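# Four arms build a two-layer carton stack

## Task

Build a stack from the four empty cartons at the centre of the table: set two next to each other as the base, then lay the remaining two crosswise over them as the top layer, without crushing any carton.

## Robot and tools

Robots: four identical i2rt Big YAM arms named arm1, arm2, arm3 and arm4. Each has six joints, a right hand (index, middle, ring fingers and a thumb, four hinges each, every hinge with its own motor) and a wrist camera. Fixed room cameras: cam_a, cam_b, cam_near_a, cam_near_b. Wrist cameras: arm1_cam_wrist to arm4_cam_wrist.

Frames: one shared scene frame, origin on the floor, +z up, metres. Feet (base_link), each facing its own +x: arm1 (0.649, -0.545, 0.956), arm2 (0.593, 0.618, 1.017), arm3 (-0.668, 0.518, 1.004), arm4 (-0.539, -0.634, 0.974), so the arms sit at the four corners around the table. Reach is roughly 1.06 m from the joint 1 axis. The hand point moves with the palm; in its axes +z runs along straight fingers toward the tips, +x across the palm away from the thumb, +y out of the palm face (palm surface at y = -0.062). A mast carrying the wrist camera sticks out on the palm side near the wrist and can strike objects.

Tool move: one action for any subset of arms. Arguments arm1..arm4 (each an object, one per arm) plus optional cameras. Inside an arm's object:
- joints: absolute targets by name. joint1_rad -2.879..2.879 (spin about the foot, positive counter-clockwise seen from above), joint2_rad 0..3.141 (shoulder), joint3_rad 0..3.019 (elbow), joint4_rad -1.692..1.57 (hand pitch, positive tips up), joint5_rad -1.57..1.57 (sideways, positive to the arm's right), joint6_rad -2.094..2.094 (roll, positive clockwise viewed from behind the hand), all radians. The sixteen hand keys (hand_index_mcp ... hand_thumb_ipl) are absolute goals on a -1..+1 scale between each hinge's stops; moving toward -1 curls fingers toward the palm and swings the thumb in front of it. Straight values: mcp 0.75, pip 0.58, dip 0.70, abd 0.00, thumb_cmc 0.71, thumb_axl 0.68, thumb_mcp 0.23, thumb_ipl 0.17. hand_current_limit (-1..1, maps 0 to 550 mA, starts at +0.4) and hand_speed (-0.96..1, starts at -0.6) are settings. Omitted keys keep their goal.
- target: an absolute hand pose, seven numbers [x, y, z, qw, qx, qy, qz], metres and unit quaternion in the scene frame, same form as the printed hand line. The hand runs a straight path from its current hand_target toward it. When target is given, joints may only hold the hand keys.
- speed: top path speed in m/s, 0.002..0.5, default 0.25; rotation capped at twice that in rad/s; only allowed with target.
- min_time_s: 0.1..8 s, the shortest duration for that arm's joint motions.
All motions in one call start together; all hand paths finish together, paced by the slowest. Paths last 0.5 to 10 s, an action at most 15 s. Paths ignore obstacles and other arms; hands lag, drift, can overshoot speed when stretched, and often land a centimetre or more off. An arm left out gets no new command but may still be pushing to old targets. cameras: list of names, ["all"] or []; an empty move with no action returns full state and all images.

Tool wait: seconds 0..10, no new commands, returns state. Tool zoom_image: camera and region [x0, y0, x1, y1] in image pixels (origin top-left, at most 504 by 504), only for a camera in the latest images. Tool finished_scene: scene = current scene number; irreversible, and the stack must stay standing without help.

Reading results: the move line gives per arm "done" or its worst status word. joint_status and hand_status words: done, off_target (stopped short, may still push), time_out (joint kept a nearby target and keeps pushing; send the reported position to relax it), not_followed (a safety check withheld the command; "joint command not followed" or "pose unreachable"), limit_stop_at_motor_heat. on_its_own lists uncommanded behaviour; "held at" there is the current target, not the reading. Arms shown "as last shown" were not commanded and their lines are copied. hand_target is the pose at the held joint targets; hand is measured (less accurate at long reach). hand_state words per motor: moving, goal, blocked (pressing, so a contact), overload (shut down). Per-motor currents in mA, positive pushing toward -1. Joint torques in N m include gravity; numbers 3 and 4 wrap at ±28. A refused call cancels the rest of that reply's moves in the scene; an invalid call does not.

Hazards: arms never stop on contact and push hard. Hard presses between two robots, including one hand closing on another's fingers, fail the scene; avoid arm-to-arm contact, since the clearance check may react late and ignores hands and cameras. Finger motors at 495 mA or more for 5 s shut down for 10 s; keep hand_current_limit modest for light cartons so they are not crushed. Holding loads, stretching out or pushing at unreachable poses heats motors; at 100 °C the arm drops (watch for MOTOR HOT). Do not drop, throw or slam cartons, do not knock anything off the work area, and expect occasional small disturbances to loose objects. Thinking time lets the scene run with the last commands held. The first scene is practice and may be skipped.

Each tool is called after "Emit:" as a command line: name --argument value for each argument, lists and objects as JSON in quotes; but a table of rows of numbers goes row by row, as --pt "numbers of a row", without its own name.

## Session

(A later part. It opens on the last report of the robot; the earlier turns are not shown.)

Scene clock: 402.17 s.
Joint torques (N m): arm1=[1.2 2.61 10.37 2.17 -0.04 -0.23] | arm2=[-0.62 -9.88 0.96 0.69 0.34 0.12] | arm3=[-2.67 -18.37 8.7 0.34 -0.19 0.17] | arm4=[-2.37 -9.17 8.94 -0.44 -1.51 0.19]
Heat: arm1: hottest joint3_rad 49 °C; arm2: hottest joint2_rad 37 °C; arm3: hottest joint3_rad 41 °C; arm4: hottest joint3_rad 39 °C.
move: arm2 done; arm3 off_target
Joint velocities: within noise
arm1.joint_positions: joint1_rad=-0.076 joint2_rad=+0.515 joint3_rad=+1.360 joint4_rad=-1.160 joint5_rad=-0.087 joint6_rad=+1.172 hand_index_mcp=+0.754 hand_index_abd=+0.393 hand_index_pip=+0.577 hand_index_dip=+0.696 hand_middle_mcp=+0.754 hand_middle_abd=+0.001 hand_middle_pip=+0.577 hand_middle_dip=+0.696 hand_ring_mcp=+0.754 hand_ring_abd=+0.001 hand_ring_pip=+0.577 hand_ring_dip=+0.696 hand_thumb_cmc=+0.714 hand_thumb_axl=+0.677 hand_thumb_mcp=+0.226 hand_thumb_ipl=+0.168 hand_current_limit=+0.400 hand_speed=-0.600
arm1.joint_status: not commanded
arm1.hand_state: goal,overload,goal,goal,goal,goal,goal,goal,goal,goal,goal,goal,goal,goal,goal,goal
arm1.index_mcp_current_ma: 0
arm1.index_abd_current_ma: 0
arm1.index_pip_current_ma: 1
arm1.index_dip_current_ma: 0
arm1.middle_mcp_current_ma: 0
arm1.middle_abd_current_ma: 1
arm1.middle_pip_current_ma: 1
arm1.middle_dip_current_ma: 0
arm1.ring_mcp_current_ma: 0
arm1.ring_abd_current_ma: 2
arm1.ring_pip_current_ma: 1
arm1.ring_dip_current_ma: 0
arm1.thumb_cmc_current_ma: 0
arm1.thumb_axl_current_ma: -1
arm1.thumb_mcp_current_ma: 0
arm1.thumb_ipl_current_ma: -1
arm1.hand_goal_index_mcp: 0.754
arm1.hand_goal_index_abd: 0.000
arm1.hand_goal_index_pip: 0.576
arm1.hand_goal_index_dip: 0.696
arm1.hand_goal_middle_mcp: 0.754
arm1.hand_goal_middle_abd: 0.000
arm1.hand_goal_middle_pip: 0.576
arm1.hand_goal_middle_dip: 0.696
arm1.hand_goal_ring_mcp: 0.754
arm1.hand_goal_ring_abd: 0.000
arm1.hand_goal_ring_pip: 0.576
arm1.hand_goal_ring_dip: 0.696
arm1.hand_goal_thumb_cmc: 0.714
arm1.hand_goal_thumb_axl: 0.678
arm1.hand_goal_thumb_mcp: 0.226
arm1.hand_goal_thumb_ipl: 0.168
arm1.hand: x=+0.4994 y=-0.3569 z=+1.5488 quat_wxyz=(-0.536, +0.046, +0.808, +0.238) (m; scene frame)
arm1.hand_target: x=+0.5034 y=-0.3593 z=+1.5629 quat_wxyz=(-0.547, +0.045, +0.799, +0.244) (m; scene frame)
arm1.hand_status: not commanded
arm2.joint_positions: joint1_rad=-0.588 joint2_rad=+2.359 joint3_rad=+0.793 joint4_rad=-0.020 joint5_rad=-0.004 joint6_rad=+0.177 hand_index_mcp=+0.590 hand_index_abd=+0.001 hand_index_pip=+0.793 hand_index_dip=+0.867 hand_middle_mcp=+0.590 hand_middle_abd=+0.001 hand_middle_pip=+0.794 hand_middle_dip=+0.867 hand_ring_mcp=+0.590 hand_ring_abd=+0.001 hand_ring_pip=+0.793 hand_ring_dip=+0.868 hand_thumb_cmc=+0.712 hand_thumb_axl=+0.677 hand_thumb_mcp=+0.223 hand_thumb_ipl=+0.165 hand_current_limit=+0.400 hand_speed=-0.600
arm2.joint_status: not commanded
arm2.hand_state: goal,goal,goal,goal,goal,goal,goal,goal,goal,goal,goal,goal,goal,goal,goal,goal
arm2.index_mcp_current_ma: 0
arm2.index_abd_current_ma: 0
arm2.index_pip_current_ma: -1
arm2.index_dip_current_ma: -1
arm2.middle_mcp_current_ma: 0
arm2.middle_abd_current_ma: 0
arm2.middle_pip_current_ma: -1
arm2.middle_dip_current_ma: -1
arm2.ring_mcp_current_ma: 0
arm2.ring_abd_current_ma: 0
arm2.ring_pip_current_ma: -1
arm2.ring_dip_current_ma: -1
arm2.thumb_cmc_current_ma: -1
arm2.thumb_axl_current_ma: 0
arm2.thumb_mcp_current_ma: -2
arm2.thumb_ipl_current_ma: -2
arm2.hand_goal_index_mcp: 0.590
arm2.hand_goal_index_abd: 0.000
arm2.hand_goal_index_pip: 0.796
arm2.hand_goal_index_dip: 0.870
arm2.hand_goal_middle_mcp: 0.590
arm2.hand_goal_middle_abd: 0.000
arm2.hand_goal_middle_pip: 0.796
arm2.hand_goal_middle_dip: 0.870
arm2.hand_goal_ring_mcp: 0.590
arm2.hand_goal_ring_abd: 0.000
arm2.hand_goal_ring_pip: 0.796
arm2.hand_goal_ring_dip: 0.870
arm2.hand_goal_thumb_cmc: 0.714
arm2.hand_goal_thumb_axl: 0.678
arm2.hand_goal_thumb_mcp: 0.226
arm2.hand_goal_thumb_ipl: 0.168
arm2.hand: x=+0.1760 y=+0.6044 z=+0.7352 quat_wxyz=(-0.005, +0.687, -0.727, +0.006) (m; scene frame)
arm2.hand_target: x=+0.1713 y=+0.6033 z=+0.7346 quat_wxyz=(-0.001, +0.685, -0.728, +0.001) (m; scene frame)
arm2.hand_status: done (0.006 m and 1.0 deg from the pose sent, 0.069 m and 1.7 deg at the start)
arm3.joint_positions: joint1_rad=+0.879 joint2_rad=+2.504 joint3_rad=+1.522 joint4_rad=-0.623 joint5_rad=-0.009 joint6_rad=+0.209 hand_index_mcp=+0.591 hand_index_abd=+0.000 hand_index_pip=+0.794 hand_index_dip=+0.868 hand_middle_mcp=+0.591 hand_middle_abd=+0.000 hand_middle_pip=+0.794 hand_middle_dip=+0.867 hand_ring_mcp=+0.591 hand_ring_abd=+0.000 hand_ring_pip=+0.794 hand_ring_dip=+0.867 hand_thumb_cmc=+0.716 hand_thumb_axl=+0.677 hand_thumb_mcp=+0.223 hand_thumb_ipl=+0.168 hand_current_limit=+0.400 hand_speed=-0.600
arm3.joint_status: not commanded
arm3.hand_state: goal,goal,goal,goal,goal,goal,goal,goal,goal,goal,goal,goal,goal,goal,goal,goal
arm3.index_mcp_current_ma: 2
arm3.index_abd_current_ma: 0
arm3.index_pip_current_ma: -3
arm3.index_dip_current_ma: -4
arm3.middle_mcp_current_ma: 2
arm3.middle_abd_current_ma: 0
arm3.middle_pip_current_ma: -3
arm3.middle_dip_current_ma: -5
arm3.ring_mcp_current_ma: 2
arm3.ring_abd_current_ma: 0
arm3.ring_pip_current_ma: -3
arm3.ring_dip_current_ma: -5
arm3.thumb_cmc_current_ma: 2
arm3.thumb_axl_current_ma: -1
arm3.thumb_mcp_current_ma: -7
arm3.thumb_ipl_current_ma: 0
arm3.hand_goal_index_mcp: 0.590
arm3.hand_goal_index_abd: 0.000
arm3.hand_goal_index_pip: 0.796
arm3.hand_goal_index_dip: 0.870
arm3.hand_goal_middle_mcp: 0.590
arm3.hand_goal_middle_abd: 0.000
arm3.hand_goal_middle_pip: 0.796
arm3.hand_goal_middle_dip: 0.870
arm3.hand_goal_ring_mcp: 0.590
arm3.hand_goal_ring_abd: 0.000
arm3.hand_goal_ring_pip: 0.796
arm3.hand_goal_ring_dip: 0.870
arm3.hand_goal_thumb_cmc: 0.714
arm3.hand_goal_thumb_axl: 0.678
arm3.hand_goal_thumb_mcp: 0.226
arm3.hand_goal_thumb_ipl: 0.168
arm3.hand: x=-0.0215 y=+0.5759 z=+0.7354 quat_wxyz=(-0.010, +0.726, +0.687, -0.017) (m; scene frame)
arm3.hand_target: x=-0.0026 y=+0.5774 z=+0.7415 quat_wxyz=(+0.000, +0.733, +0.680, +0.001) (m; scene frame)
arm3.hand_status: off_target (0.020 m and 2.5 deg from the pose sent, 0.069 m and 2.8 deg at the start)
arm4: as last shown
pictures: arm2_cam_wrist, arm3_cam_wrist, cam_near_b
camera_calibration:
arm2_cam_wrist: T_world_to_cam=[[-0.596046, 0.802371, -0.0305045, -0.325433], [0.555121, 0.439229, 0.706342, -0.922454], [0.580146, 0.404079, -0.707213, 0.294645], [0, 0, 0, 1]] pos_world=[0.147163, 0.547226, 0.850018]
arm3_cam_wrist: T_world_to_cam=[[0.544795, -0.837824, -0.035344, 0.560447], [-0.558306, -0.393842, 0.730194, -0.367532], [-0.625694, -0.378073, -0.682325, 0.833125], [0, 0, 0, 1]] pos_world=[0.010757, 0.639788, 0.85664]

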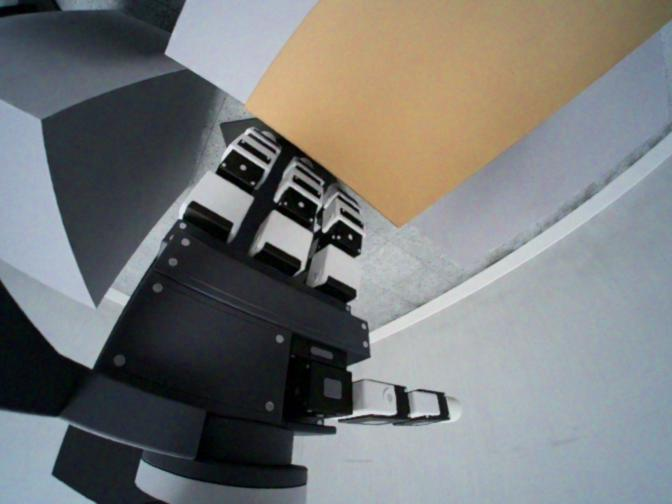

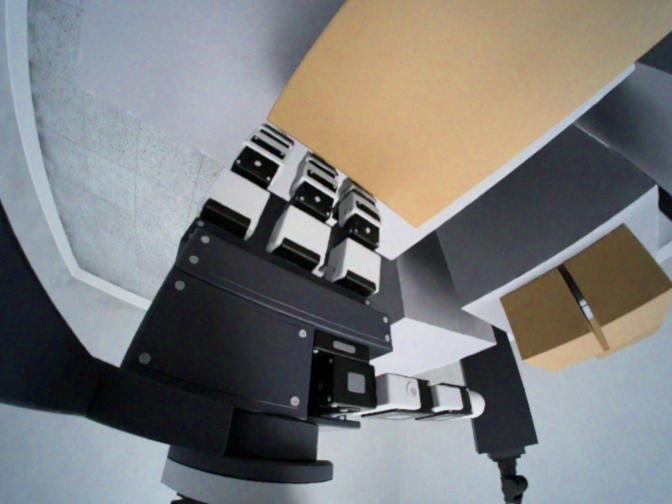

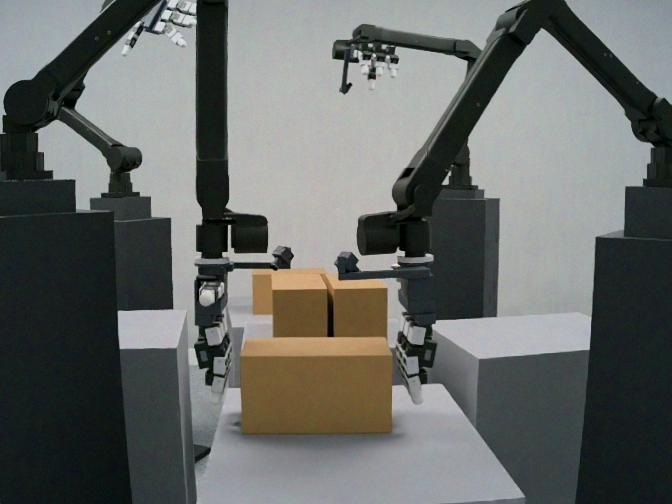

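Emit:
move --arm2 '{"joints": {"hand_current_limit": 0.0, "hand_speed": -0.85, "hand_index_mcp": 0.25, "hand_middle_mcp": 0.25, "hand_ring_mcp": 0.25}}' --arm3 '{"joints": {"hand_current_limit": 0.0, "hand_speed": -0.85, "hand_index_mcp": 0.25, "hand_middle_mcp": 0.25, "hand_ring_mcp": 0.25}}' --cameras '["cam_near_b", "arm2_cam_wrist", "arm3_cam_wrist"]'

Scene clock: 409.73 s.
Joint torques (N m): arm1=[1.14 2.61 10.59 2.04 -0.03 -0.24] | arm2=[-0.5 -10.23 1.46 0.64 0.36 0.12] | arm3=[-2.67 -18.61 8.7 0.38 0 0.16] | arm4=[-2.37 -9.17 8.94 -0.44 -1.51 0.19]
Heat: arm1: hottest joint3_rad 49 °C; arm2: hottest joint2_rad 37 °C; arm3: hottest joint3_rad 42 °C; arm4: hottest joint3_rad 39 °C.
move: arm2 off_target; arm3 off_target
Joint velocities: within noise
arm1: as last shown
arm2.joint_positions: joint1_rad=-0.580 joint2_rad=+2.367 joint3_rad=+0.785 joint4_rad=-0.020 joint5_rad=-0.004 joint6_rad=+0.186 hand_index_mcp=+0.298 hand_index_abd=+0.001 hand_index_pip=+0.809 hand_index_dip=+0.875 hand_middle_mcp=+0.291 hand_middle_abd=+0.001 hand_middle_pip=+0.807 hand_middle_dip=+0.875 hand_ring_mcp=+0.284 hand_ring_abd=+0.001 hand_ring_pip=+0.806 hand_ring_dip=+0.873 hand_thumb_cmc=+0.712 hand_thumb_axl=+0.677 hand_thumb_mcp=+0.223 hand_thumb_ipl=+0.165 hand_current_limit=+0.000 hand_speed=-0.850
arm2.joint_status: hand_index_mcp off_target (ended at +0.298, target +0.250); hand_middle_mcp off_target (ended at +0.291, target +0.250); hand_ring_mcp off_target (ended at +0.284, target +0.250); the others done
arm2.hand_state: blocked,goal,goal,goal,blocked,goal,goal,goal,blocked,goal,goal,goal,goal,goal,goal,goal
arm2.index_mcp_current_ma: 94
arm2.index_abd_current_ma: 0
arm2.index_pip_current_ma: 12
arm2.index_dip_current_ma: 3
arm2.middle_mcp_current_ma: 76
arm2.middle_abd_current_ma: 0
arm2.middle_pip_current_ma: 9
arm2.middle_dip_current_ma: 3
arm2.ring_mcp_current_ma: 57
arm2.ring_abd_current_ma: 0
arm2.ring_pip_current_ma: 8
arm2.ring_dip_current_ma: 1
arm2.thumb_cmc_current_ma: -1
arm2.thumb_axl_current_ma: 0
arm2.thumb_mcp_current_ma: -2
arm2.thumb_ipl_current_ma: -2
arm2.hand_goal_index_mcp: 0.250
arm2.hand_goal_index_abd: 0.000
arm2.hand_goal_index_pip: 0.796
arm2.hand_goal_index_dip: 0.870
arm2.hand_goal_middle_mcp: 0.250
arm2.hand_goal_middle_abd: 0.000
arm2.hand_goal_middle_pip: 0.796
arm2.hand_goal_middle_dip: 0.870
arm2.hand_goal_ring_mcp: 0.250
arm2.hand_goal_ring_abd: 0.000
arm2.hand_goal_ring_pip: 0.796
arm2.hand_goal_ring_dip: 0.870
arm2.hand_goal_thumb_cmc: 0.714
arm2.hand_goal_thumb_axl: 0.678
arm2.hand_goal_thumb_mcp: 0.226
arm2.hand_goal_thumb_ipl: 0.168
arm2.hand: x=+0.1843 y=+0.6030 z=+0.7317 quat_wxyz=(-0.011, +0.686, -0.727, +0.011) (m; scene frame)
arm2.hand_target: x=+0.1714 y=+0.6008 z=+0.7348 quat_wxyz=(-0.001, +0.685, -0.729, +0.000) (m; scene frame)
arm2.hand_status: not commanded
arm3.joint_positions: joint1_rad=+0.879 joint2_rad=+2.507 joint3_rad=+1.520 joint4_rad=-0.624 joint5_rad=-0.012 joint6_rad=+0.218 hand_index_mcp=+0.310 hand_index_abd=+0.000 hand_index_pip=+0.809 hand_index_dip=+0.874 hand_middle_mcp=+0.304 hand_middle_abd=+0.000 hand_middle_pip=+0.808 hand_middle_dip=+0.875 hand_ring_mcp=+0.298 hand_ring_abd=+0.000 hand_ring_pip=+0.806 hand_ring_dip=+0.874 hand_thumb_cmc=+0.715 hand_thumb_axl=+0.677 hand_thumb_mcp=+0.223 hand_thumb_ipl=+0.168 hand_current_limit=+0.000 hand_speed=-0.850
arm3.joint_status: hand_index_mcp off_target (ended at +0.310, target +0.250); hand_middle_mcp off_target (ended at +0.304, target +0.250); hand_ring_mcp off_target (ended at +0.298, target +0.250); the others done
arm3.hand_state: blocked,goal,goal,goal,blocked,goal,goal,goal,blocked,goal,goal,goal,goal,goal,goal,goal
arm3.index_mcp_current_ma: 218
arm3.index_abd_current_ma: 0
arm3.index_pip_current_ma: 32
arm3.index_dip_current_ma: 7
arm3.middle_mcp_current_ma: 189
arm3.middle_abd_current_ma: 0
arm3.middle_pip_current_ma: 28
arm3.middle_dip_current_ma: 8
arm3.ring_mcp_current_ma: 166
arm3.ring_abd_current_ma: 0
arm3.ring_pip_current_ma: 21
arm3.ring_dip_current_ma: 7
arm3.thumb_cmc_current_ma: 2
arm3.thumb_axl_current_ma: -1
arm3.thumb_mcp_current_ma: -7
arm3.thumb_ipl_current_ma: 0
arm3.hand_goal_index_mcp: 0.250
arm3.hand_goal_index_abd: 0.000
arm3.hand_goal_index_pip: 0.796
arm3.hand_goal_index_dip: 0.870
arm3.hand_goal_middle_mcp: 0.250
arm3.hand_goal_middle_abd: 0.000
arm3.hand_goal_middle_pip: 0.796
arm3.hand_goal_middle_dip: 0.870
arm3.hand_goal_ring_mcp: 0.250
arm3.hand_goal_ring_abd: 0.000
arm3.hand_goal_ring_pip: 0.796
arm3.hand_goal_ring_dip: 0.870
arm3.hand_goal_thumb_cmc: 0.714
arm3.hand_goal_thumb_axl: 0.678
arm3.hand_goal_thumb_mcp: 0.226
arm3.hand_goal_thumb_ipl: 0.168
arm3.hand: x=-0.0243 y=+0.5752 z=+0.7329 quat_wxyz=(-0.013, +0.729, +0.684, -0.018) (m; scene frame)
arm3.hand_target: x=-0.0039 y=+0.5763 z=+0.7412 quat_wxyz=(+0.000, +0.736, +0.677, -0.001) (m; scene frame)
arm3.hand_status: not commanded
arm4.joint_positions: joint1_rad=-0.899 joint2_rad=+1.307 joint3_rad=+1.406 joint4_rad=-1.584 joint5_rad=-1.392 joint6_rad=+1.551 hand_index_mcp=+0.745 hand_index_abd=+0.001 hand_index_pip=+0.211 hand_index_dip=+0.042 hand_middle_mcp=+0.747 hand_middle_abd=+0.001 hand_middle_pip=+0.211 hand_middle_dip=+0.043 hand_ring_mcp=+0.747 hand_ring_abd=+0.001 hand_ring_pip=+0.211 hand_ring_dip=+0.043 hand_thumb_cmc=-0.567 hand_thumb_axl=+0.677 hand_thumb_mcp=+0.951 hand_thumb_ipl=-0.639 hand_current_limit=+0.400 hand_speed=-0.600
arm4.joint_status: not commanded
arm4.hand_state: goal,goal,goal,goal,goal,goal,goal,goal,goal,goal,goal,goal,goal,goal,goal,goal
arm4.index_mcp_current_ma: -19
arm4.index_abd_current_ma: 1
arm4.index_pip_current_ma: 1
arm4.index_dip_current_ma: 4
arm4.middle_mcp_current_ma: -15
arm4.middle_abd_current_ma: 1
arm4.middle_pip_current_ma: 1
arm4.middle_dip_current_ma: 4
arm4.ring_mcp_current_ma: -15
arm4.ring_abd_current_ma: 1
arm4.ring_pip_current_ma: 1
arm4.ring_dip_current_ma: 4
arm4.thumb_cmc_current_ma: 4
arm4.thumb_axl_current_ma: -1
arm4.thumb_mcp_current_ma: -12
arm4.thumb_ipl_current_ma: 2
arm4.hand_goal_index_mcp: 0.754
arm4.hand_goal_index_abd: 0.000
arm4.hand_goal_index_pip: 0.210
arm4.hand_goal_index_dip: 0.040
arm4.hand_goal_middle_mcp: 0.754
arm4.hand_goal_middle_abd: 0.000
arm4.hand_goal_middle_pip: 0.210
arm4.hand_goal_middle_dip: 0.040
arm4.hand_goal_ring_mcp: 0.754
arm4.hand_goal_ring_abd: 0.000
arm4.hand_goal_ring_pip: 0.210
arm4.hand_goal_ring_dip: 0.040
arm4.hand_goal_thumb_cmc: -0.570
arm4.hand_goal_thumb_axl: 0.678
arm4.hand_goal_thumb_mcp: 0.956
arm4.hand_goal_thumb_ipl: -0.640
arm4.hand: x=-0.2002 y=-0.4294 z=+1.3347 quat_wxyz=(-0.639, +0.764, +0.087, -0.004) (m; scene frame)
arm4.hand_target: x=-0.2036 y=-0.4291 z=+1.3324 quat_wxyz=(-0.642, +0.763, +0.075, -0.017) (m; scene frame)
arm4.hand_status: not commanded
pictures: arm2_cam_wrist, arm3_cam_wrist, cam_near_b
camera_calibration:
arm2_cam_wrist: T_world_to_cam=[[-0.594315, 0.803338, -0.0379118, -0.314961], [0.544917, 0.436908, 0.715665, -0.927509], [0.591485, 0.404672, -0.697414, 0.278316], [0, 0, 0, 1]] pos_world=[0.15361, 0.54563, 0.845946]
arm3_cam_wrist: T_world_to_cam=[[0.536626, -0.84286, -0.0402464, 0.567601], [-0.557256, -0.389798, 0.73316, -0.371975], [-0.633639, -0.371005, -0.678865, 0.822512], [0, 0, 0, 1]] pos_world=[0.00930073, 0.638569, 0.853935]

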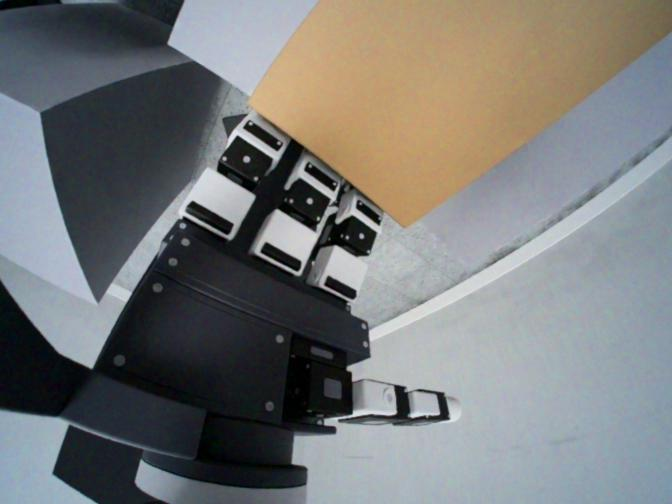

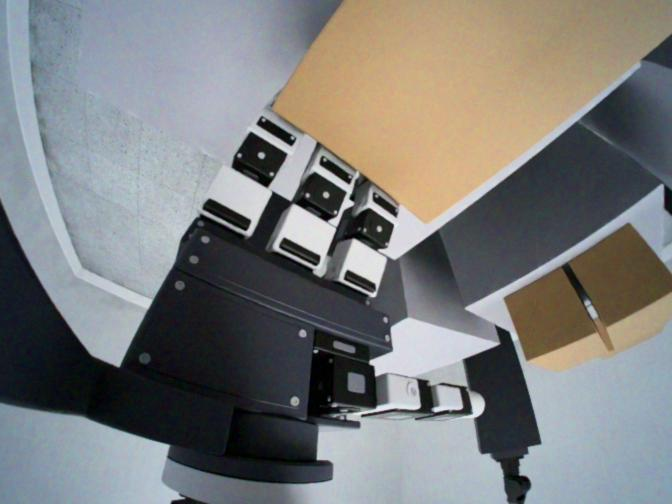

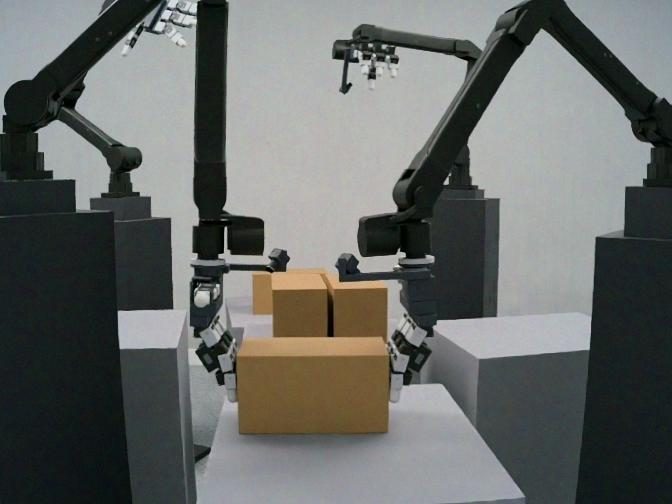

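Emit:
move --arm2 '{"target": [0.168, 0.601, 0.785, 0, 0.685, -0.7285, 0], "speed": 0.08, "joints": {"hand_index_mcp": 0.2, "hand_middle_mcp": 0.2, "hand_ring_mcp": 0.2}}' --arm3 '{"target": [0.0, 0.576, 0.791, 0, 0.736, 0.677, 0], "speed": 0.08}' --cameras '["cam_near_b", "arm2_cam_wrist", "arm3_cam_wrist"]'

Scene clock: 416.57 s.
Joint torques (N m): arm1=[1.08 2.43 10.4 2.18 -0.03 -0.23] | arm2=[-0.73 -12.34 1.88 0.43 0.35 0.11] | arm3=[-2.9 -22.3 7.43 0.02 -0.03 0.14] | arm4=[-2.37 -9.17 8.94 -0.43 -1.51 0.2]
Heat: arm1: hottest joint3_rad 50 °C; arm2: hottest joint2_rad 36 °C; arm3: hottest joint3_rad 42 °C; arm4: hottest joint3_rad 39 °C.
move: arm2 off_target; arm3 off_target
Joint velocities: within noise
arm1, arm4: as last shown
arm2.joint_positions: joint1_rad=-0.577 joint2_rad=+2.243 joint3_rad=+0.737 joint4_rad=-0.120 joint5_rad=-0.004 joint6_rad=+0.186 hand_index_mcp=+0.236 hand_index_abd=+0.001 hand_index_pip=+0.810 hand_index_dip=+0.876 hand_middle_mcp=+0.230 hand_middle_abd=+0.001 hand_middle_pip=+0.808 hand_middle_dip=+0.875 hand_ring_mcp=+0.224 hand_ring_abd=+0.001 hand_ring_pip=+0.807 hand_ring_dip=+0.873 hand_thumb_cmc=+0.712 hand_thumb_axl=+0.677 hand_thumb_mcp=+0.223 hand_thumb_ipl=+0.165 hand_current_limit=+0.000 hand_speed=-0.850
arm2.joint_status: hand_index_mcp off_target (ended at +0.236, target +0.200); hand_middle_mcp off_target (ended at +0.230, target +0.200); hand_ring_mcp off_target (ended at +0.224, target +0.200)
arm2.hand_state: blocked,goal,goal,goal,blocked,goal,goal,goal,blocked,goal,goal,goal,goal,goal,goal,goal
arm2.index_mcp_current_ma: 63
arm2.index_abd_current_ma: 0
arm2.index_pip_current_ma: 14
arm2.index_dip_current_ma: 4
arm2.middle_mcp_current_ma: 48
arm2.middle_abd_current_ma: 0
arm2.middle_pip_current_ma: 11
arm2.middle_dip_current_ma: 3
arm2.ring_mcp_current_ma: 34
arm2.ring_abd_current_ma: 0
arm2.ring_pip_current_ma: 9
arm2.ring_dip_current_ma: 2
arm2.thumb_cmc_current_ma: -1
arm2.thumb_axl_current_ma: 0
arm2.thumb_mcp_current_ma: -2
arm2.thumb_ipl_current_ma: -2
arm2.hand_goal_index_mcp: 0.200
arm2.hand_goal_index_abd: 0.000
arm2.hand_goal_index_pip: 0.796
arm2.hand_goal_index_dip: 0.870
arm2.hand_goal_middle_mcp: 0.200
arm2.hand_goal_middle_abd: 0.000
arm2.hand_goal_middle_pip: 0.796
arm2.hand_goal_middle_dip: 0.870
arm2.hand_goal_ring_mcp: 0.200
arm2.hand_goal_ring_abd: 0.000
arm2.hand_goal_ring_pip: 0.796
arm2.hand_goal_ring_dip: 0.870
arm2.hand_goal_thumb_cmc: 0.714
arm2.hand_goal_thumb_axl: 0.678
arm2.hand_goal_thumb_mcp: 0.226
arm2.hand_goal_thumb_ipl: 0.168
arm2.hand: x=+0.1901 y=+0.6025 z=+0.7687 quat_wxyz=(-0.021, +0.687, -0.726, +0.018) (m; scene frame)
arm2.hand_target: x=+0.1675 y=+0.5995 z=+0.7846 quat_wxyz=(+0.001, +0.686, -0.727, +0.000) (m; scene frame)
arm2.hand_status: off_target (0.027 m and 3.1 deg from the pose sent, 0.056 m and 1.8 deg at the start)
arm3.joint_positions: joint1_rad=+0.879 joint2_rad=+2.461 joint3_rad=+1.510 joint4_rad=-0.683 joint5_rad=-0.012 joint6_rad=+0.219 hand_index_mcp=+0.288 hand_index_abd=+0.000 hand_index_pip=+0.810 hand_index_dip=+0.873 hand_middle_mcp=+0.281 hand_middle_abd=+0.000 hand_middle_pip=+0.808 hand_middle_dip=+0.873 hand_ring_mcp=+0.275 hand_ring_abd=+0.000 hand_ring_pip=+0.806 hand_ring_dip=+0.873 hand_thumb_cmc=+0.715 hand_thumb_axl=+0.677 hand_thumb_mcp=+0.223 hand_thumb_ipl=+0.168 hand_current_limit=+0.000 hand_speed=-0.850
arm3.joint_status: not commanded
arm3.hand_state: blocked,goal,goal,goal,blocked,goal,goal,goal,blocked,goal,goal,goal,goal,goal,goal,goal
arm3.index_mcp_current_ma: 121
arm3.index_abd_current_ma: 0
arm3.index_pip_current_ma: 34
arm3.index_dip_current_ma: 4
arm3.middle_mcp_current_ma: 96
arm3.middle_abd_current_ma: 0
arm3.middle_pip_current_ma: 29
arm3.middle_dip_current_ma: 5
arm3.ring_mcp_current_ma: 74
arm3.ring_abd_current_ma: 0
arm3.ring_pip_current_ma: 21
arm3.ring_dip_current_ma: 5
arm3.thumb_cmc_current_ma: 2
arm3.thumb_axl_current_ma: -1
arm3.thumb_mcp_current_ma: -7
arm3.thumb_ipl_current_ma: 0
arm3.hand_goal_index_mcp: 0.250
arm3.hand_goal_index_abd: 0.000
arm3.hand_goal_index_pip: 0.796
arm3.hand_goal_index_dip: 0.870
arm3.hand_goal_middle_mcp: 0.250
arm3.hand_goal_middle_abd: 0.000
arm3.hand_goal_middle_pip: 0.796
arm3.hand_goal_middle_dip: 0.870
arm3.hand_goal_ring_mcp: 0.250
arm3.hand_goal_ring_abd: 0.000
arm3.hand_goal_ring_pip: 0.796
arm3.hand_goal_ring_dip: 0.870
arm3.hand_goal_thumb_cmc: 0.714
arm3.hand_goal_thumb_axl: 0.678
arm3.hand_goal_thumb_mcp: 0.226
arm3.hand_goal_thumb_ipl: 0.168
arm3.on_its_own: hand_index_mcp moved -0.023 toward your old target +0.250; hand_middle_mcp moved -0.023 toward your old target +0.250; hand_ring_mcp moved -0.023 toward your old target +0.250
arm3.hand: x=-0.0271 y=+0.5749 z=+0.7547 quat_wxyz=(-0.019, +0.730, +0.683, -0.028) (m; scene frame)
arm3.hand_target: x=+0.0000 y=+0.5760 z=+0.7900 quat_wxyz=(+0.000, +0.736, +0.677, +0.001) (m; scene frame)
arm3.hand_status: off_target (0.045 m and 4.0 deg from the pose sent, 0.063 m and 2.8 deg at the start)
pictures: arm2_cam_wrist, arm3_cam_wrist, cam_near_b
camera_calibration:
arm2_cam_wrist: T_world_to_cam=[[-0.595784, 0.801645, -0.0490607, -0.299813], [0.527145, 0.436399, 0.72916, -0.963615], [0.605937, 0.40856, -0.682583, 0.284463], [0, 0, 0, 1]] pos_world=[0.156974, 0.544644, 0.882091]
arm3_cam_wrist: T_world_to_cam=[[0.534128, -0.843961, -0.0493723, 0.577201], [-0.541135, -0.386176, 0.747021, -0.401772], [-0.649523, -0.372288, -0.662964, 0.823817], [0, 0, 0, 1]] pos_world=[0.00937574, 0.638678, 0.874791]

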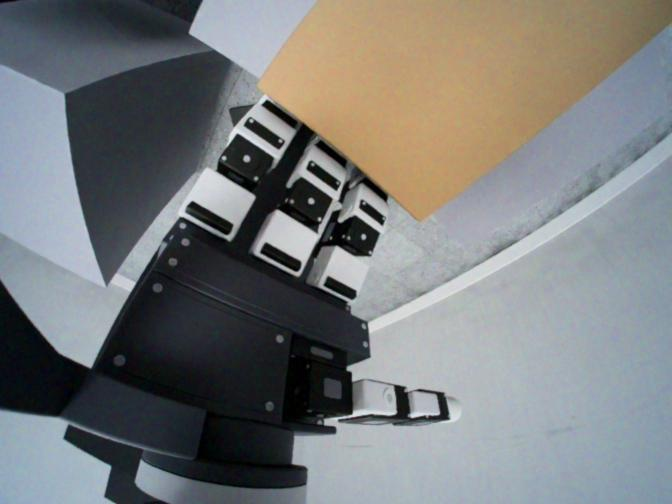

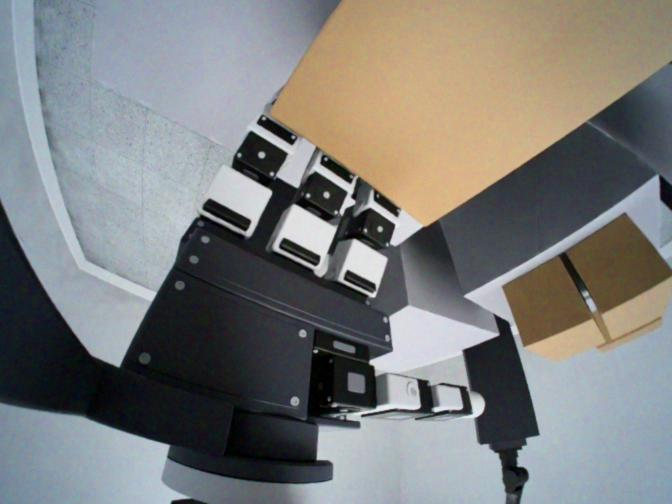

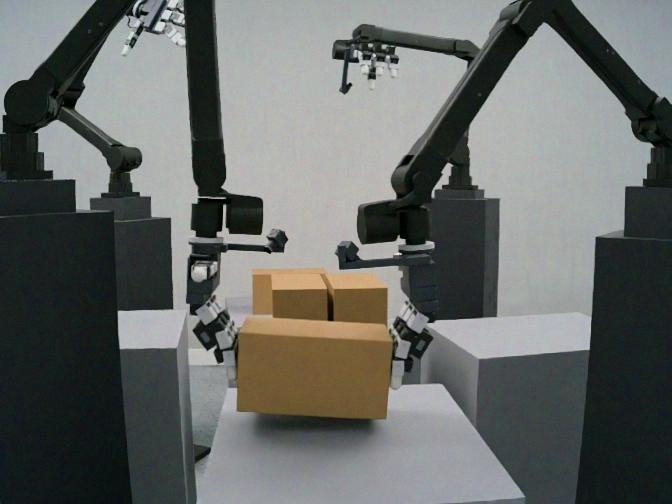

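Emit:
move --arm2 '{"target": [0.166, 0.601, 0.866, 0, 0.687, -0.7265, 0], "speed": 0.1, "joints": {"hand_index_mcp": 0.17, "hand_middle_mcp": 0.17, "hand_ring_mcp": 0.17}}' --arm3 '{"target": [0.002, 0.576, 0.886, 0, 0.734, 0.679, 0], "speed": 0.1, "joints": {"hand_index_mcp": 0.2, "hand_middle_mcp": 0.2, "hand_ring_mcp": 0.2}}' --cameras '["cam_near_b", "cam_a", "arm2_cam_wrist", "arm3_cam_wrist"]'

Scene clock: 424.63 s.
Joint torques (N m): arm1=[0.85 2.43 10.56 2.14 -0.02 -0.2] | arm2=[-1.08 -11.46 3.86 0.58 0.36 0.03] | arm3=[-3.08 -21.95 9.07 0.36 0.06 0.06] | arm4=[-2.37 -9.17 8.94 -0.43 -1.51 0.2]
Heat: arm1: hottest joint3_rad 50 °C; arm2: hottest joint2_rad 37 °C; arm3: hottest joint3_rad 41 °C; arm4: hottest joint3_rad 39 °C.
move: arm2 off_target; arm3 off_target
Joint velocities: within noise
arm1, arm4: as last shown
arm2.joint_positions: joint1_rad=-0.577 joint2_rad=+1.983 joint3_rad=+0.682 joint4_rad=-0.341 joint5_rad=-0.004 joint6_rad=+0.185 hand_index_mcp=+0.212 hand_index_abd=+0.001 hand_index_pip=+0.816 hand_index_dip=+0.879 hand_middle_mcp=+0.207 hand_middle_abd=+0.001 hand_middle_pip=+0.811 hand_middle_dip=+0.877 hand_ring_mcp=+0.202 hand_ring_abd=+0.001 hand_ring_pip=+0.809 hand_ring_dip=+0.874 hand_thumb_cmc=+0.712 hand_thumb_axl=+0.677 hand_thumb_mcp=+0.223 hand_thumb_ipl=+0.165 hand_current_limit=+0.000 hand_speed=-0.850
arm2.joint_status: hand_index_mcp off_target (ended at +0.212, target +0.170); hand_middle_mcp off_target (ended at +0.207, target +0.170); hand_ring_mcp off_target (ended at +0.202, target +0.170)
arm2.hand_state: blocked,goal,goal,goal,blocked,goal,goal,goal,blocked,goal,goal,goal,goal,goal,goal,goal
arm2.index_mcp_current_ma: 79
arm2.index_abd_current_ma: 0
arm2.index_pip_current_ma: 23
arm2.index_dip_current_ma: 7
arm2.middle_mcp_current_ma: 65
arm2.middle_abd_current_ma: 0
arm2.middle_pip_current_ma: 16
arm2.middle_dip_current_ma: 5
arm2.ring_mcp_current_ma: 52
arm2.ring_abd_current_ma: 0
arm2.ring_pip_current_ma: 12
arm2.ring_dip_current_ma: 2
arm2.thumb_cmc_current_ma: -1
arm2.thumb_axl_current_ma: 0
arm2.thumb_mcp_current_ma: -2
arm2.thumb_ipl_current_ma: -2
arm2.hand_goal_index_mcp: 0.170
arm2.hand_goal_index_abd: 0.000
arm2.hand_goal_index_pip: 0.796
arm2.hand_goal_index_dip: 0.870
arm2.hand_goal_middle_mcp: 0.170
arm2.hand_goal_middle_abd: 0.000
arm2.hand_goal_middle_pip: 0.796
arm2.hand_goal_middle_dip: 0.870
arm2.hand_goal_ring_mcp: 0.170
arm2.hand_goal_ring_abd: 0.000
arm2.hand_goal_ring_pip: 0.796
arm2.hand_goal_ring_dip: 0.870
arm2.hand_goal_thumb_cmc: 0.714
arm2.hand_goal_thumb_axl: 0.678
arm2.hand_goal_thumb_mcp: 0.226
arm2.hand_goal_thumb_ipl: 0.168
arm2.hand: x=+0.1923 y=+0.6027 z=+0.8462 quat_wxyz=(-0.028, +0.688, -0.725, +0.022) (m; scene frame)
arm2.hand_target: x=+0.1662 y=+0.6007 z=+0.8653 quat_wxyz=(+0.000, +0.688, -0.726, +0.000) (m; scene frame)
arm2.hand_status: off_target (0.033 m and 4.1 deg from the pose sent, 0.100 m and 3.1 deg at the start)
arm3.joint_positions: joint1_rad=+0.879 joint2_rad=+2.286 joint3_rad=+1.477 joint4_rad=-0.848 joint5_rad=-0.015 joint6_rad=+0.219 hand_index_mcp=+0.243 hand_index_abd=+0.000 hand_index_pip=+0.816 hand_index_dip=+0.877 hand_middle_mcp=+0.239 hand_middle_abd=+0.000 hand_middle_pip=+0.813 hand_middle_dip=+0.877 hand_ring_mcp=+0.235 hand_ring_abd=+0.000 hand_ring_pip=+0.810 hand_ring_dip=+0.876 hand_thumb_cmc=+0.715 hand_thumb_axl=+0.677 hand_thumb_mcp=+0.223 hand_thumb_ipl=+0.168 hand_current_limit=+0.000 hand_speed=-0.850
arm3.joint_status: hand_index_mcp off_target (ended at +0.243, target +0.200); hand_middle_mcp off_target (ended at +0.239, target +0.200); hand_ring_mcp off_target (ended at +0.235, target +0.200)
arm3.hand_state: blocked,goal,goal,goal,blocked,goal,goal,goal,blocked,goal,goal,goal,goal,goal,goal,goal
arm3.index_mcp_current_ma: 145
arm3.index_abd_current_ma: 0
arm3.index_pip_current_ma: 50
arm3.index_dip_current_ma: 13
arm3.middle_mcp_current_ma: 127
arm3.middle_abd_current_ma: 0
arm3.middle_pip_current_ma: 41
arm3.middle_dip_current_ma: 14
arm3.ring_mcp_current_ma: 109
arm3.ring_abd_current_ma: 0
arm3.ring_pip_current_ma: 33
arm3.ring_dip_current_ma: 13
arm3.thumb_cmc_current_ma: 2
arm3.thumb_axl_current_ma: -1
arm3.thumb_mcp_current_ma: -7
arm3.thumb_ipl_current_ma: 0
arm3.hand_goal_index_mcp: 0.200
arm3.hand_goal_index_abd: 0.000
arm3.hand_goal_index_pip: 0.796
arm3.hand_goal_index_dip: 0.870
arm3.hand_goal_middle_mcp: 0.200
arm3.hand_goal_middle_abd: 0.000
arm3.hand_goal_middle_pip: 0.796
arm3.hand_goal_middle_dip: 0.870
arm3.hand_goal_ring_mcp: 0.200
arm3.hand_goal_ring_abd: 0.000
arm3.hand_goal_ring_pip: 0.796
arm3.hand_goal_ring_dip: 0.870
arm3.hand_goal_thumb_cmc: 0.714
arm3.hand_goal_thumb_axl: 0.678
arm3.hand_goal_thumb_mcp: 0.226
arm3.hand_goal_thumb_ipl: 0.168
arm3.hand: x=-0.0282 y=+0.5763 z=+0.8438 quat_wxyz=(-0.027, +0.729, +0.683, -0.036) (m; scene frame)
arm3.hand_target: x=+0.0018 y=+0.5763 z=+0.8857 quat_wxyz=(-0.001, +0.734, +0.679, +0.000) (m; scene frame)
arm3.hand_status: off_target (0.052 m and 5.2 deg from the pose sent, 0.134 m and 3.9 deg at the start)
pictures: arm2_cam_wrist, arm3_cam_wrist, cam_a, cam_near_b
camera_calibration:
arm2_cam_wrist: T_world_to_cam=[[-0.596154, 0.800818, -0.0573566, -0.287246], [0.514138, 0.435657, 0.738827, -1.02658], [0.616654, 0.410966, -0.67145, 0.322935], [0, 0, 0, 1]] pos_world=[0.157422, 0.544553, 0.958824]
arm3_cam_wrist: T_world_to_cam=[[0.532419, -0.844261, -0.0612633, 0.593583], [-0.523891, -0.385499, 0.759558, -0.478766], [-0.664883, -0.372308, -0.647548, 0.869182], [0, 0, 0, 1]] pos_world=[0.0110481, 0.640178, 0.962852]

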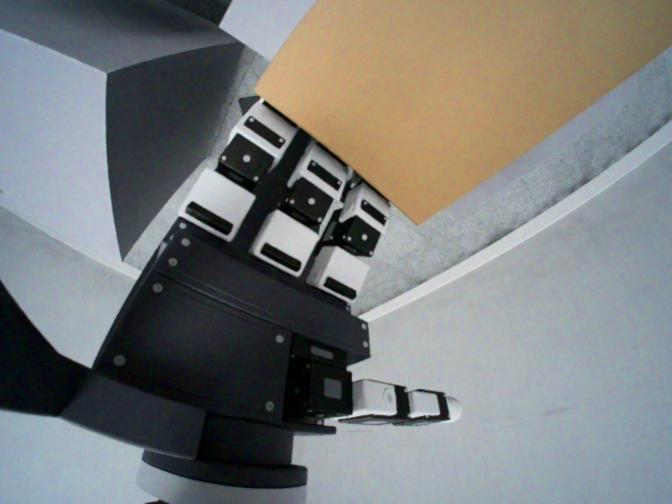

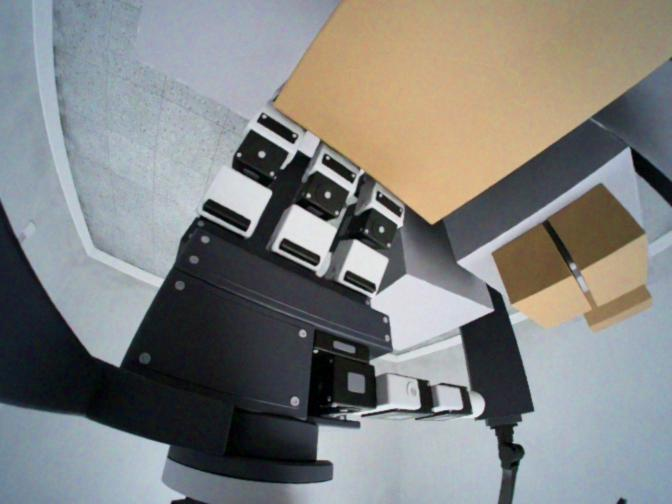

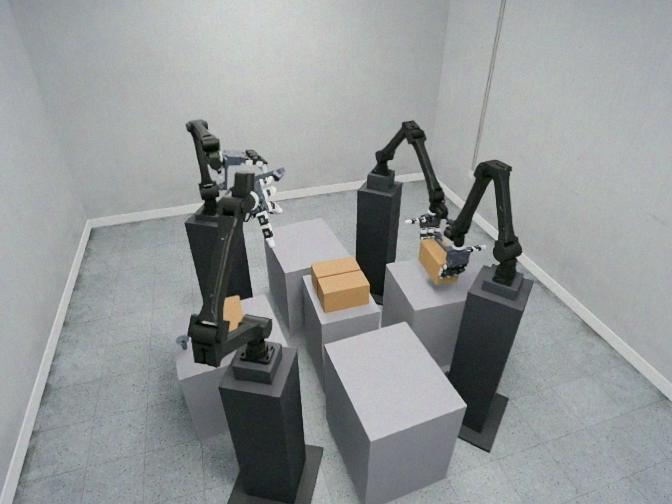

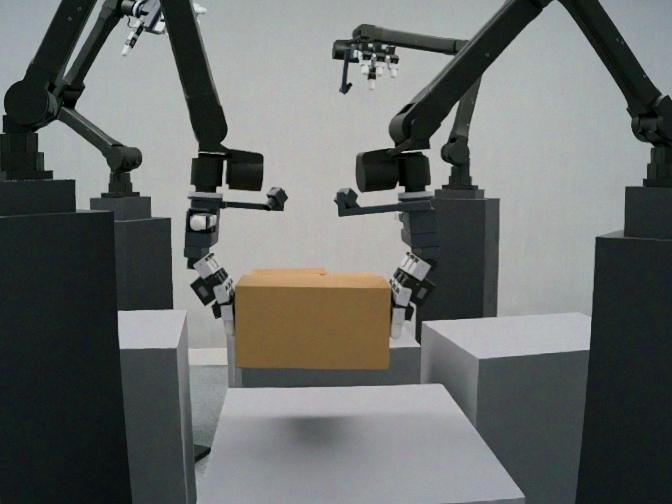

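Emit:
move --arm2 '{"target": [0.129, 0.356, 0.977, 0, 0.6947, -0.7193, 0], "speed": 0.12}' --arm3 '{"target": [-0.035, 0.322, 1.001, 0, 0.7193, 0.6947, 0], "speed": 0.12}' --cameras '["cam_near_b", "cam_a", "cam_b", "arm2_cam_wrist", "arm3_cam_wrist"]'

Scene clock: 434.97 s.
Joint torques (N m): arm1=[1.03 2.49 10.41 2.13 -0.03 -0.18] | arm2=[-1.2 -11.99 8.84 0.09 0.83 0.31] | arm3=[-2.43 -20.07 14.04 -0.1 -0.34 -0.19] | arm4=[-2.37 -9.17 8.94 -0.43 -1.51 0.19]
Heat: arm1: hottest joint3_rad 50 °C; arm2: hottest joint2_rad 36 °C; arm3: hottest joint3_rad 41 °C; arm4: hottest joint3_rad 39 °C.
move: arm2 off_target; arm3 off_target
Joint velocities: within noise
arm1, arm4: as last shown
arm2.joint_positions: joint1_rad=-0.059 joint2_rad=+1.885 joint3_rad=+1.063 joint4_rad=-0.807 joint5_rad=-0.007 joint6_rad=+0.648 hand_index_mcp=+0.206 hand_index_abd=-0.001 hand_index_pip=+0.816 hand_index_dip=+0.879 hand_middle_mcp=+0.200 hand_middle_abd=-0.001 hand_middle_pip=+0.811 hand_middle_dip=+0.877 hand_ring_mcp=+0.191 hand_ring_abd=-0.001 hand_ring_pip=+0.810 hand_ring_dip=+0.875 hand_thumb_cmc=+0.712 hand_thumb_axl=+0.677 hand_thumb_mcp=+0.223 hand_thumb_ipl=+0.165 hand_current_limit=+0.000 hand_speed=-0.850
arm2.joint_status: not commanded
arm2.hand_state: blocked,goal,blocked,goal,blocked,goal,goal,goal,blocked,goal,goal,goal,goal,goal,goal,goal
arm2.index_mcp_current_ma: 61
arm2.index_abd_current_ma: 0
arm2.index_pip_current_ma: 24
arm2.index_dip_current_ma: 7
arm2.middle_mcp_current_ma: 48
arm2.middle_abd_current_ma: 0
arm2.middle_pip_current_ma: 16
arm2.middle_dip_current_ma: 5
arm2.ring_mcp_current_ma: 28
arm2.ring_abd_current_ma: 0
arm2.ring_pip_current_ma: 13
arm2.ring_dip_current_ma: 3
arm2.thumb_cmc_current_ma: -1
arm2.thumb_axl_current_ma: 0
arm2.thumb_mcp_current_ma: -2
arm2.thumb_ipl_current_ma: -2
arm2.hand_goal_index_mcp: 0.170
arm2.hand_goal_index_abd: 0.000
arm2.hand_goal_index_pip: 0.796
arm2.hand_goal_index_dip: 0.870
arm2.hand_goal_middle_mcp: 0.170
arm2.hand_goal_middle_abd: 0.000
arm2.hand_goal_middle_pip: 0.796
arm2.hand_goal_middle_dip: 0.870
arm2.hand_goal_ring_mcp: 0.170
arm2.hand_goal_ring_abd: 0.000
arm2.hand_goal_ring_pip: 0.796
arm2.hand_goal_ring_dip: 0.870
arm2.hand_goal_thumb_cmc: 0.714
arm2.hand_goal_thumb_axl: 0.678
arm2.hand_goal_thumb_mcp: 0.226
arm2.hand_goal_thumb_ipl: 0.168
arm2.hand: x=+0.1512 y=+0.3681 z=+0.9558 quat_wxyz=(-0.029, +0.707, -0.706, +0.008) (m; scene frame)
arm2.hand_target: x=+0.1289 y=+0.3578 z=+0.9761 quat_wxyz=(-0.002, +0.698, -0.716, -0.004) (m; scene frame)
arm2.hand_status: off_target (0.033 m and 4.0 deg from the pose sent, 0.286 m and 4.2 deg at the start)
arm3.joint_positions: joint1_rad=+0.414 joint2_rad=+2.060 joint3_rad=+1.402 joint4_rad=-1.028 joint5_rad=-0.007 joint6_rad=-0.255 hand_index_mcp=+0.224 hand_index_abd=+0.000 hand_index_pip=+0.808 hand_index_dip=+0.876 hand_middle_mcp=+0.231 hand_middle_abd=+0.000 hand_middle_pip=+0.812 hand_middle_dip=+0.877 hand_ring_mcp=+0.237 hand_ring_abd=-0.001 hand_ring_pip=+0.816 hand_ring_dip=+0.877 hand_thumb_cmc=+0.715 hand_thumb_axl=+0.677 hand_thumb_mcp=+0.223 hand_thumb_ipl=+0.168 hand_current_limit=+0.000 hand_speed=-0.850
arm3.joint_status: not commanded
arm3.hand_state: blocked,goal,goal,goal,blocked,goal,goal,goal,blocked,goal,goal,goal,goal,goal,goal,goal
arm3.index_mcp_current_ma: 70
arm3.index_abd_current_ma: 0
arm3.index_pip_current_ma: 27
arm3.index_dip_current_ma: 11
arm3.middle_mcp_current_ma: 94
arm3.middle_abd_current_ma: 0
arm3.middle_pip_current_ma: 40
arm3.middle_dip_current_ma: 14
arm3.ring_mcp_current_ma: 120
arm3.ring_abd_current_ma: -1
arm3.ring_pip_current_ma: 51
arm3.ring_dip_current_ma: 14
arm3.thumb_cmc_current_ma: 1
arm3.thumb_axl_current_ma: -1
arm3.thumb_mcp_current_ma: -7
arm3.thumb_ipl_current_ma: 0
arm3.hand_goal_index_mcp: 0.200
arm3.hand_goal_index_abd: 0.000
arm3.hand_goal_index_pip: 0.796
arm3.hand_goal_index_dip: 0.870
arm3.hand_goal_middle_mcp: 0.200
arm3.hand_goal_middle_abd: 0.000
arm3.hand_goal_middle_pip: 0.796
arm3.hand_goal_middle_dip: 0.870
arm3.hand_goal_ring_mcp: 0.200
arm3.hand_goal_ring_abd: 0.000
arm3.hand_goal_ring_pip: 0.796
arm3.hand_goal_ring_dip: 0.870
arm3.hand_goal_thumb_cmc: 0.714
arm3.hand_goal_thumb_axl: 0.678
arm3.hand_goal_thumb_mcp: 0.226
arm3.hand_goal_thumb_ipl: 0.168
arm3.hand: x=-0.0765 y=+0.3275 z=+0.9484 quat_wxyz=(-0.049, +0.726, +0.686, -0.030) (m; scene frame)
arm3.hand_target: x=-0.0374 y=+0.3193 z=+1.0021 quat_wxyz=(+0.000, +0.719, +0.695, +0.000) (m; scene frame)
arm3.hand_status: off_target (0.067 m and 6.7 deg from the pose sent, 0.299 m and 5.5 deg at the start)
pictures: arm2_cam_wrist, arm3_cam_wrist, cam_a, cam_b, cam_near_b
camera_calibration:
arm2_cam_wrist: T_world_to_cam=[[-0.640879, 0.76709, -0.029091, -0.125388], [0.503415, 0.448593, 0.73847, -0.987181], [0.579523, 0.458625, -0.673659, 0.508493], [0, 0, 0, 1]] pos_world=[0.12192, 0.305819, 1.06791]
arm3_cam_wrist: T_world_to_cam=[[0.536893, -0.836864, -0.106796, 0.456675], [-0.505791, -0.420607, 0.75317, -0.660478], [-0.675219, -0.350355, -0.649099, 0.805726], [0, 0, 0, 1]] pos_world=[-0.0352078, 0.386663, 1.06922]

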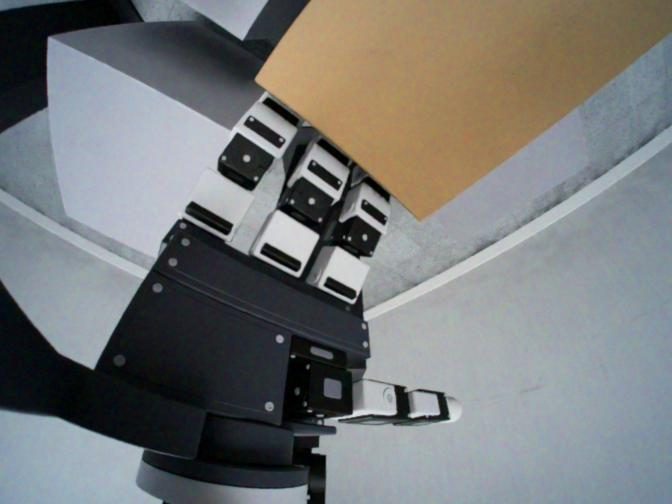

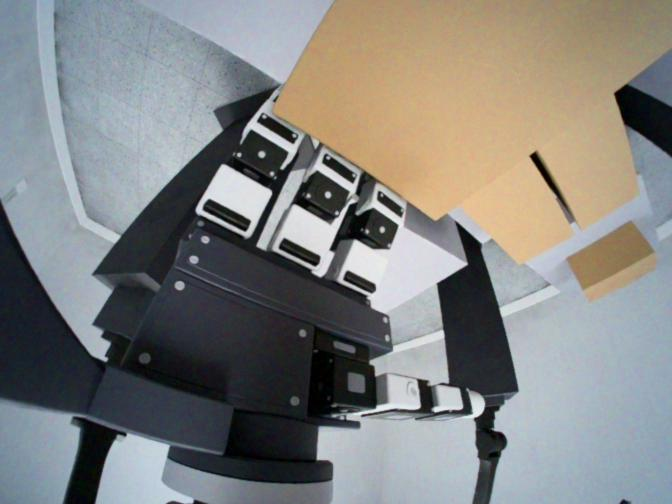

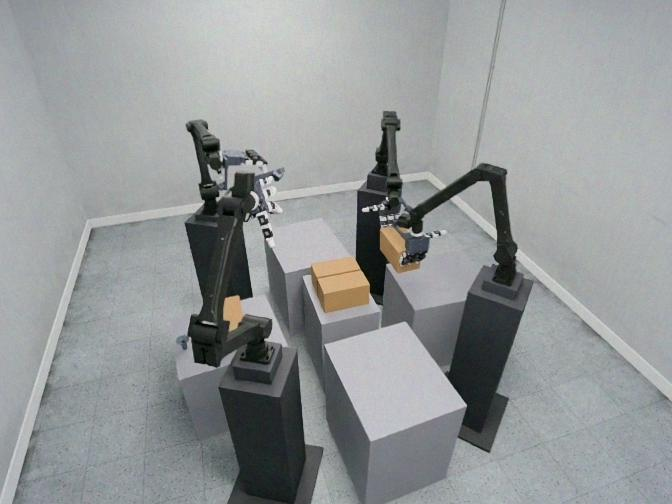

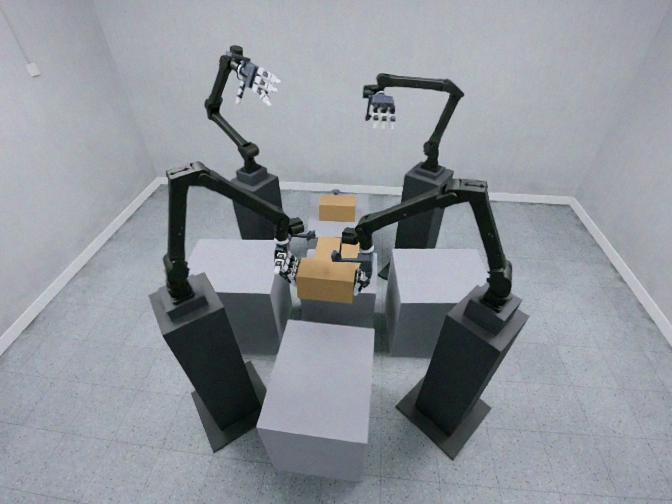

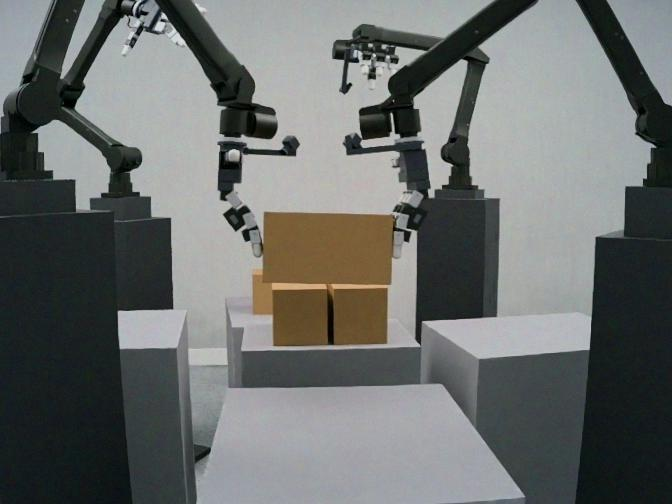

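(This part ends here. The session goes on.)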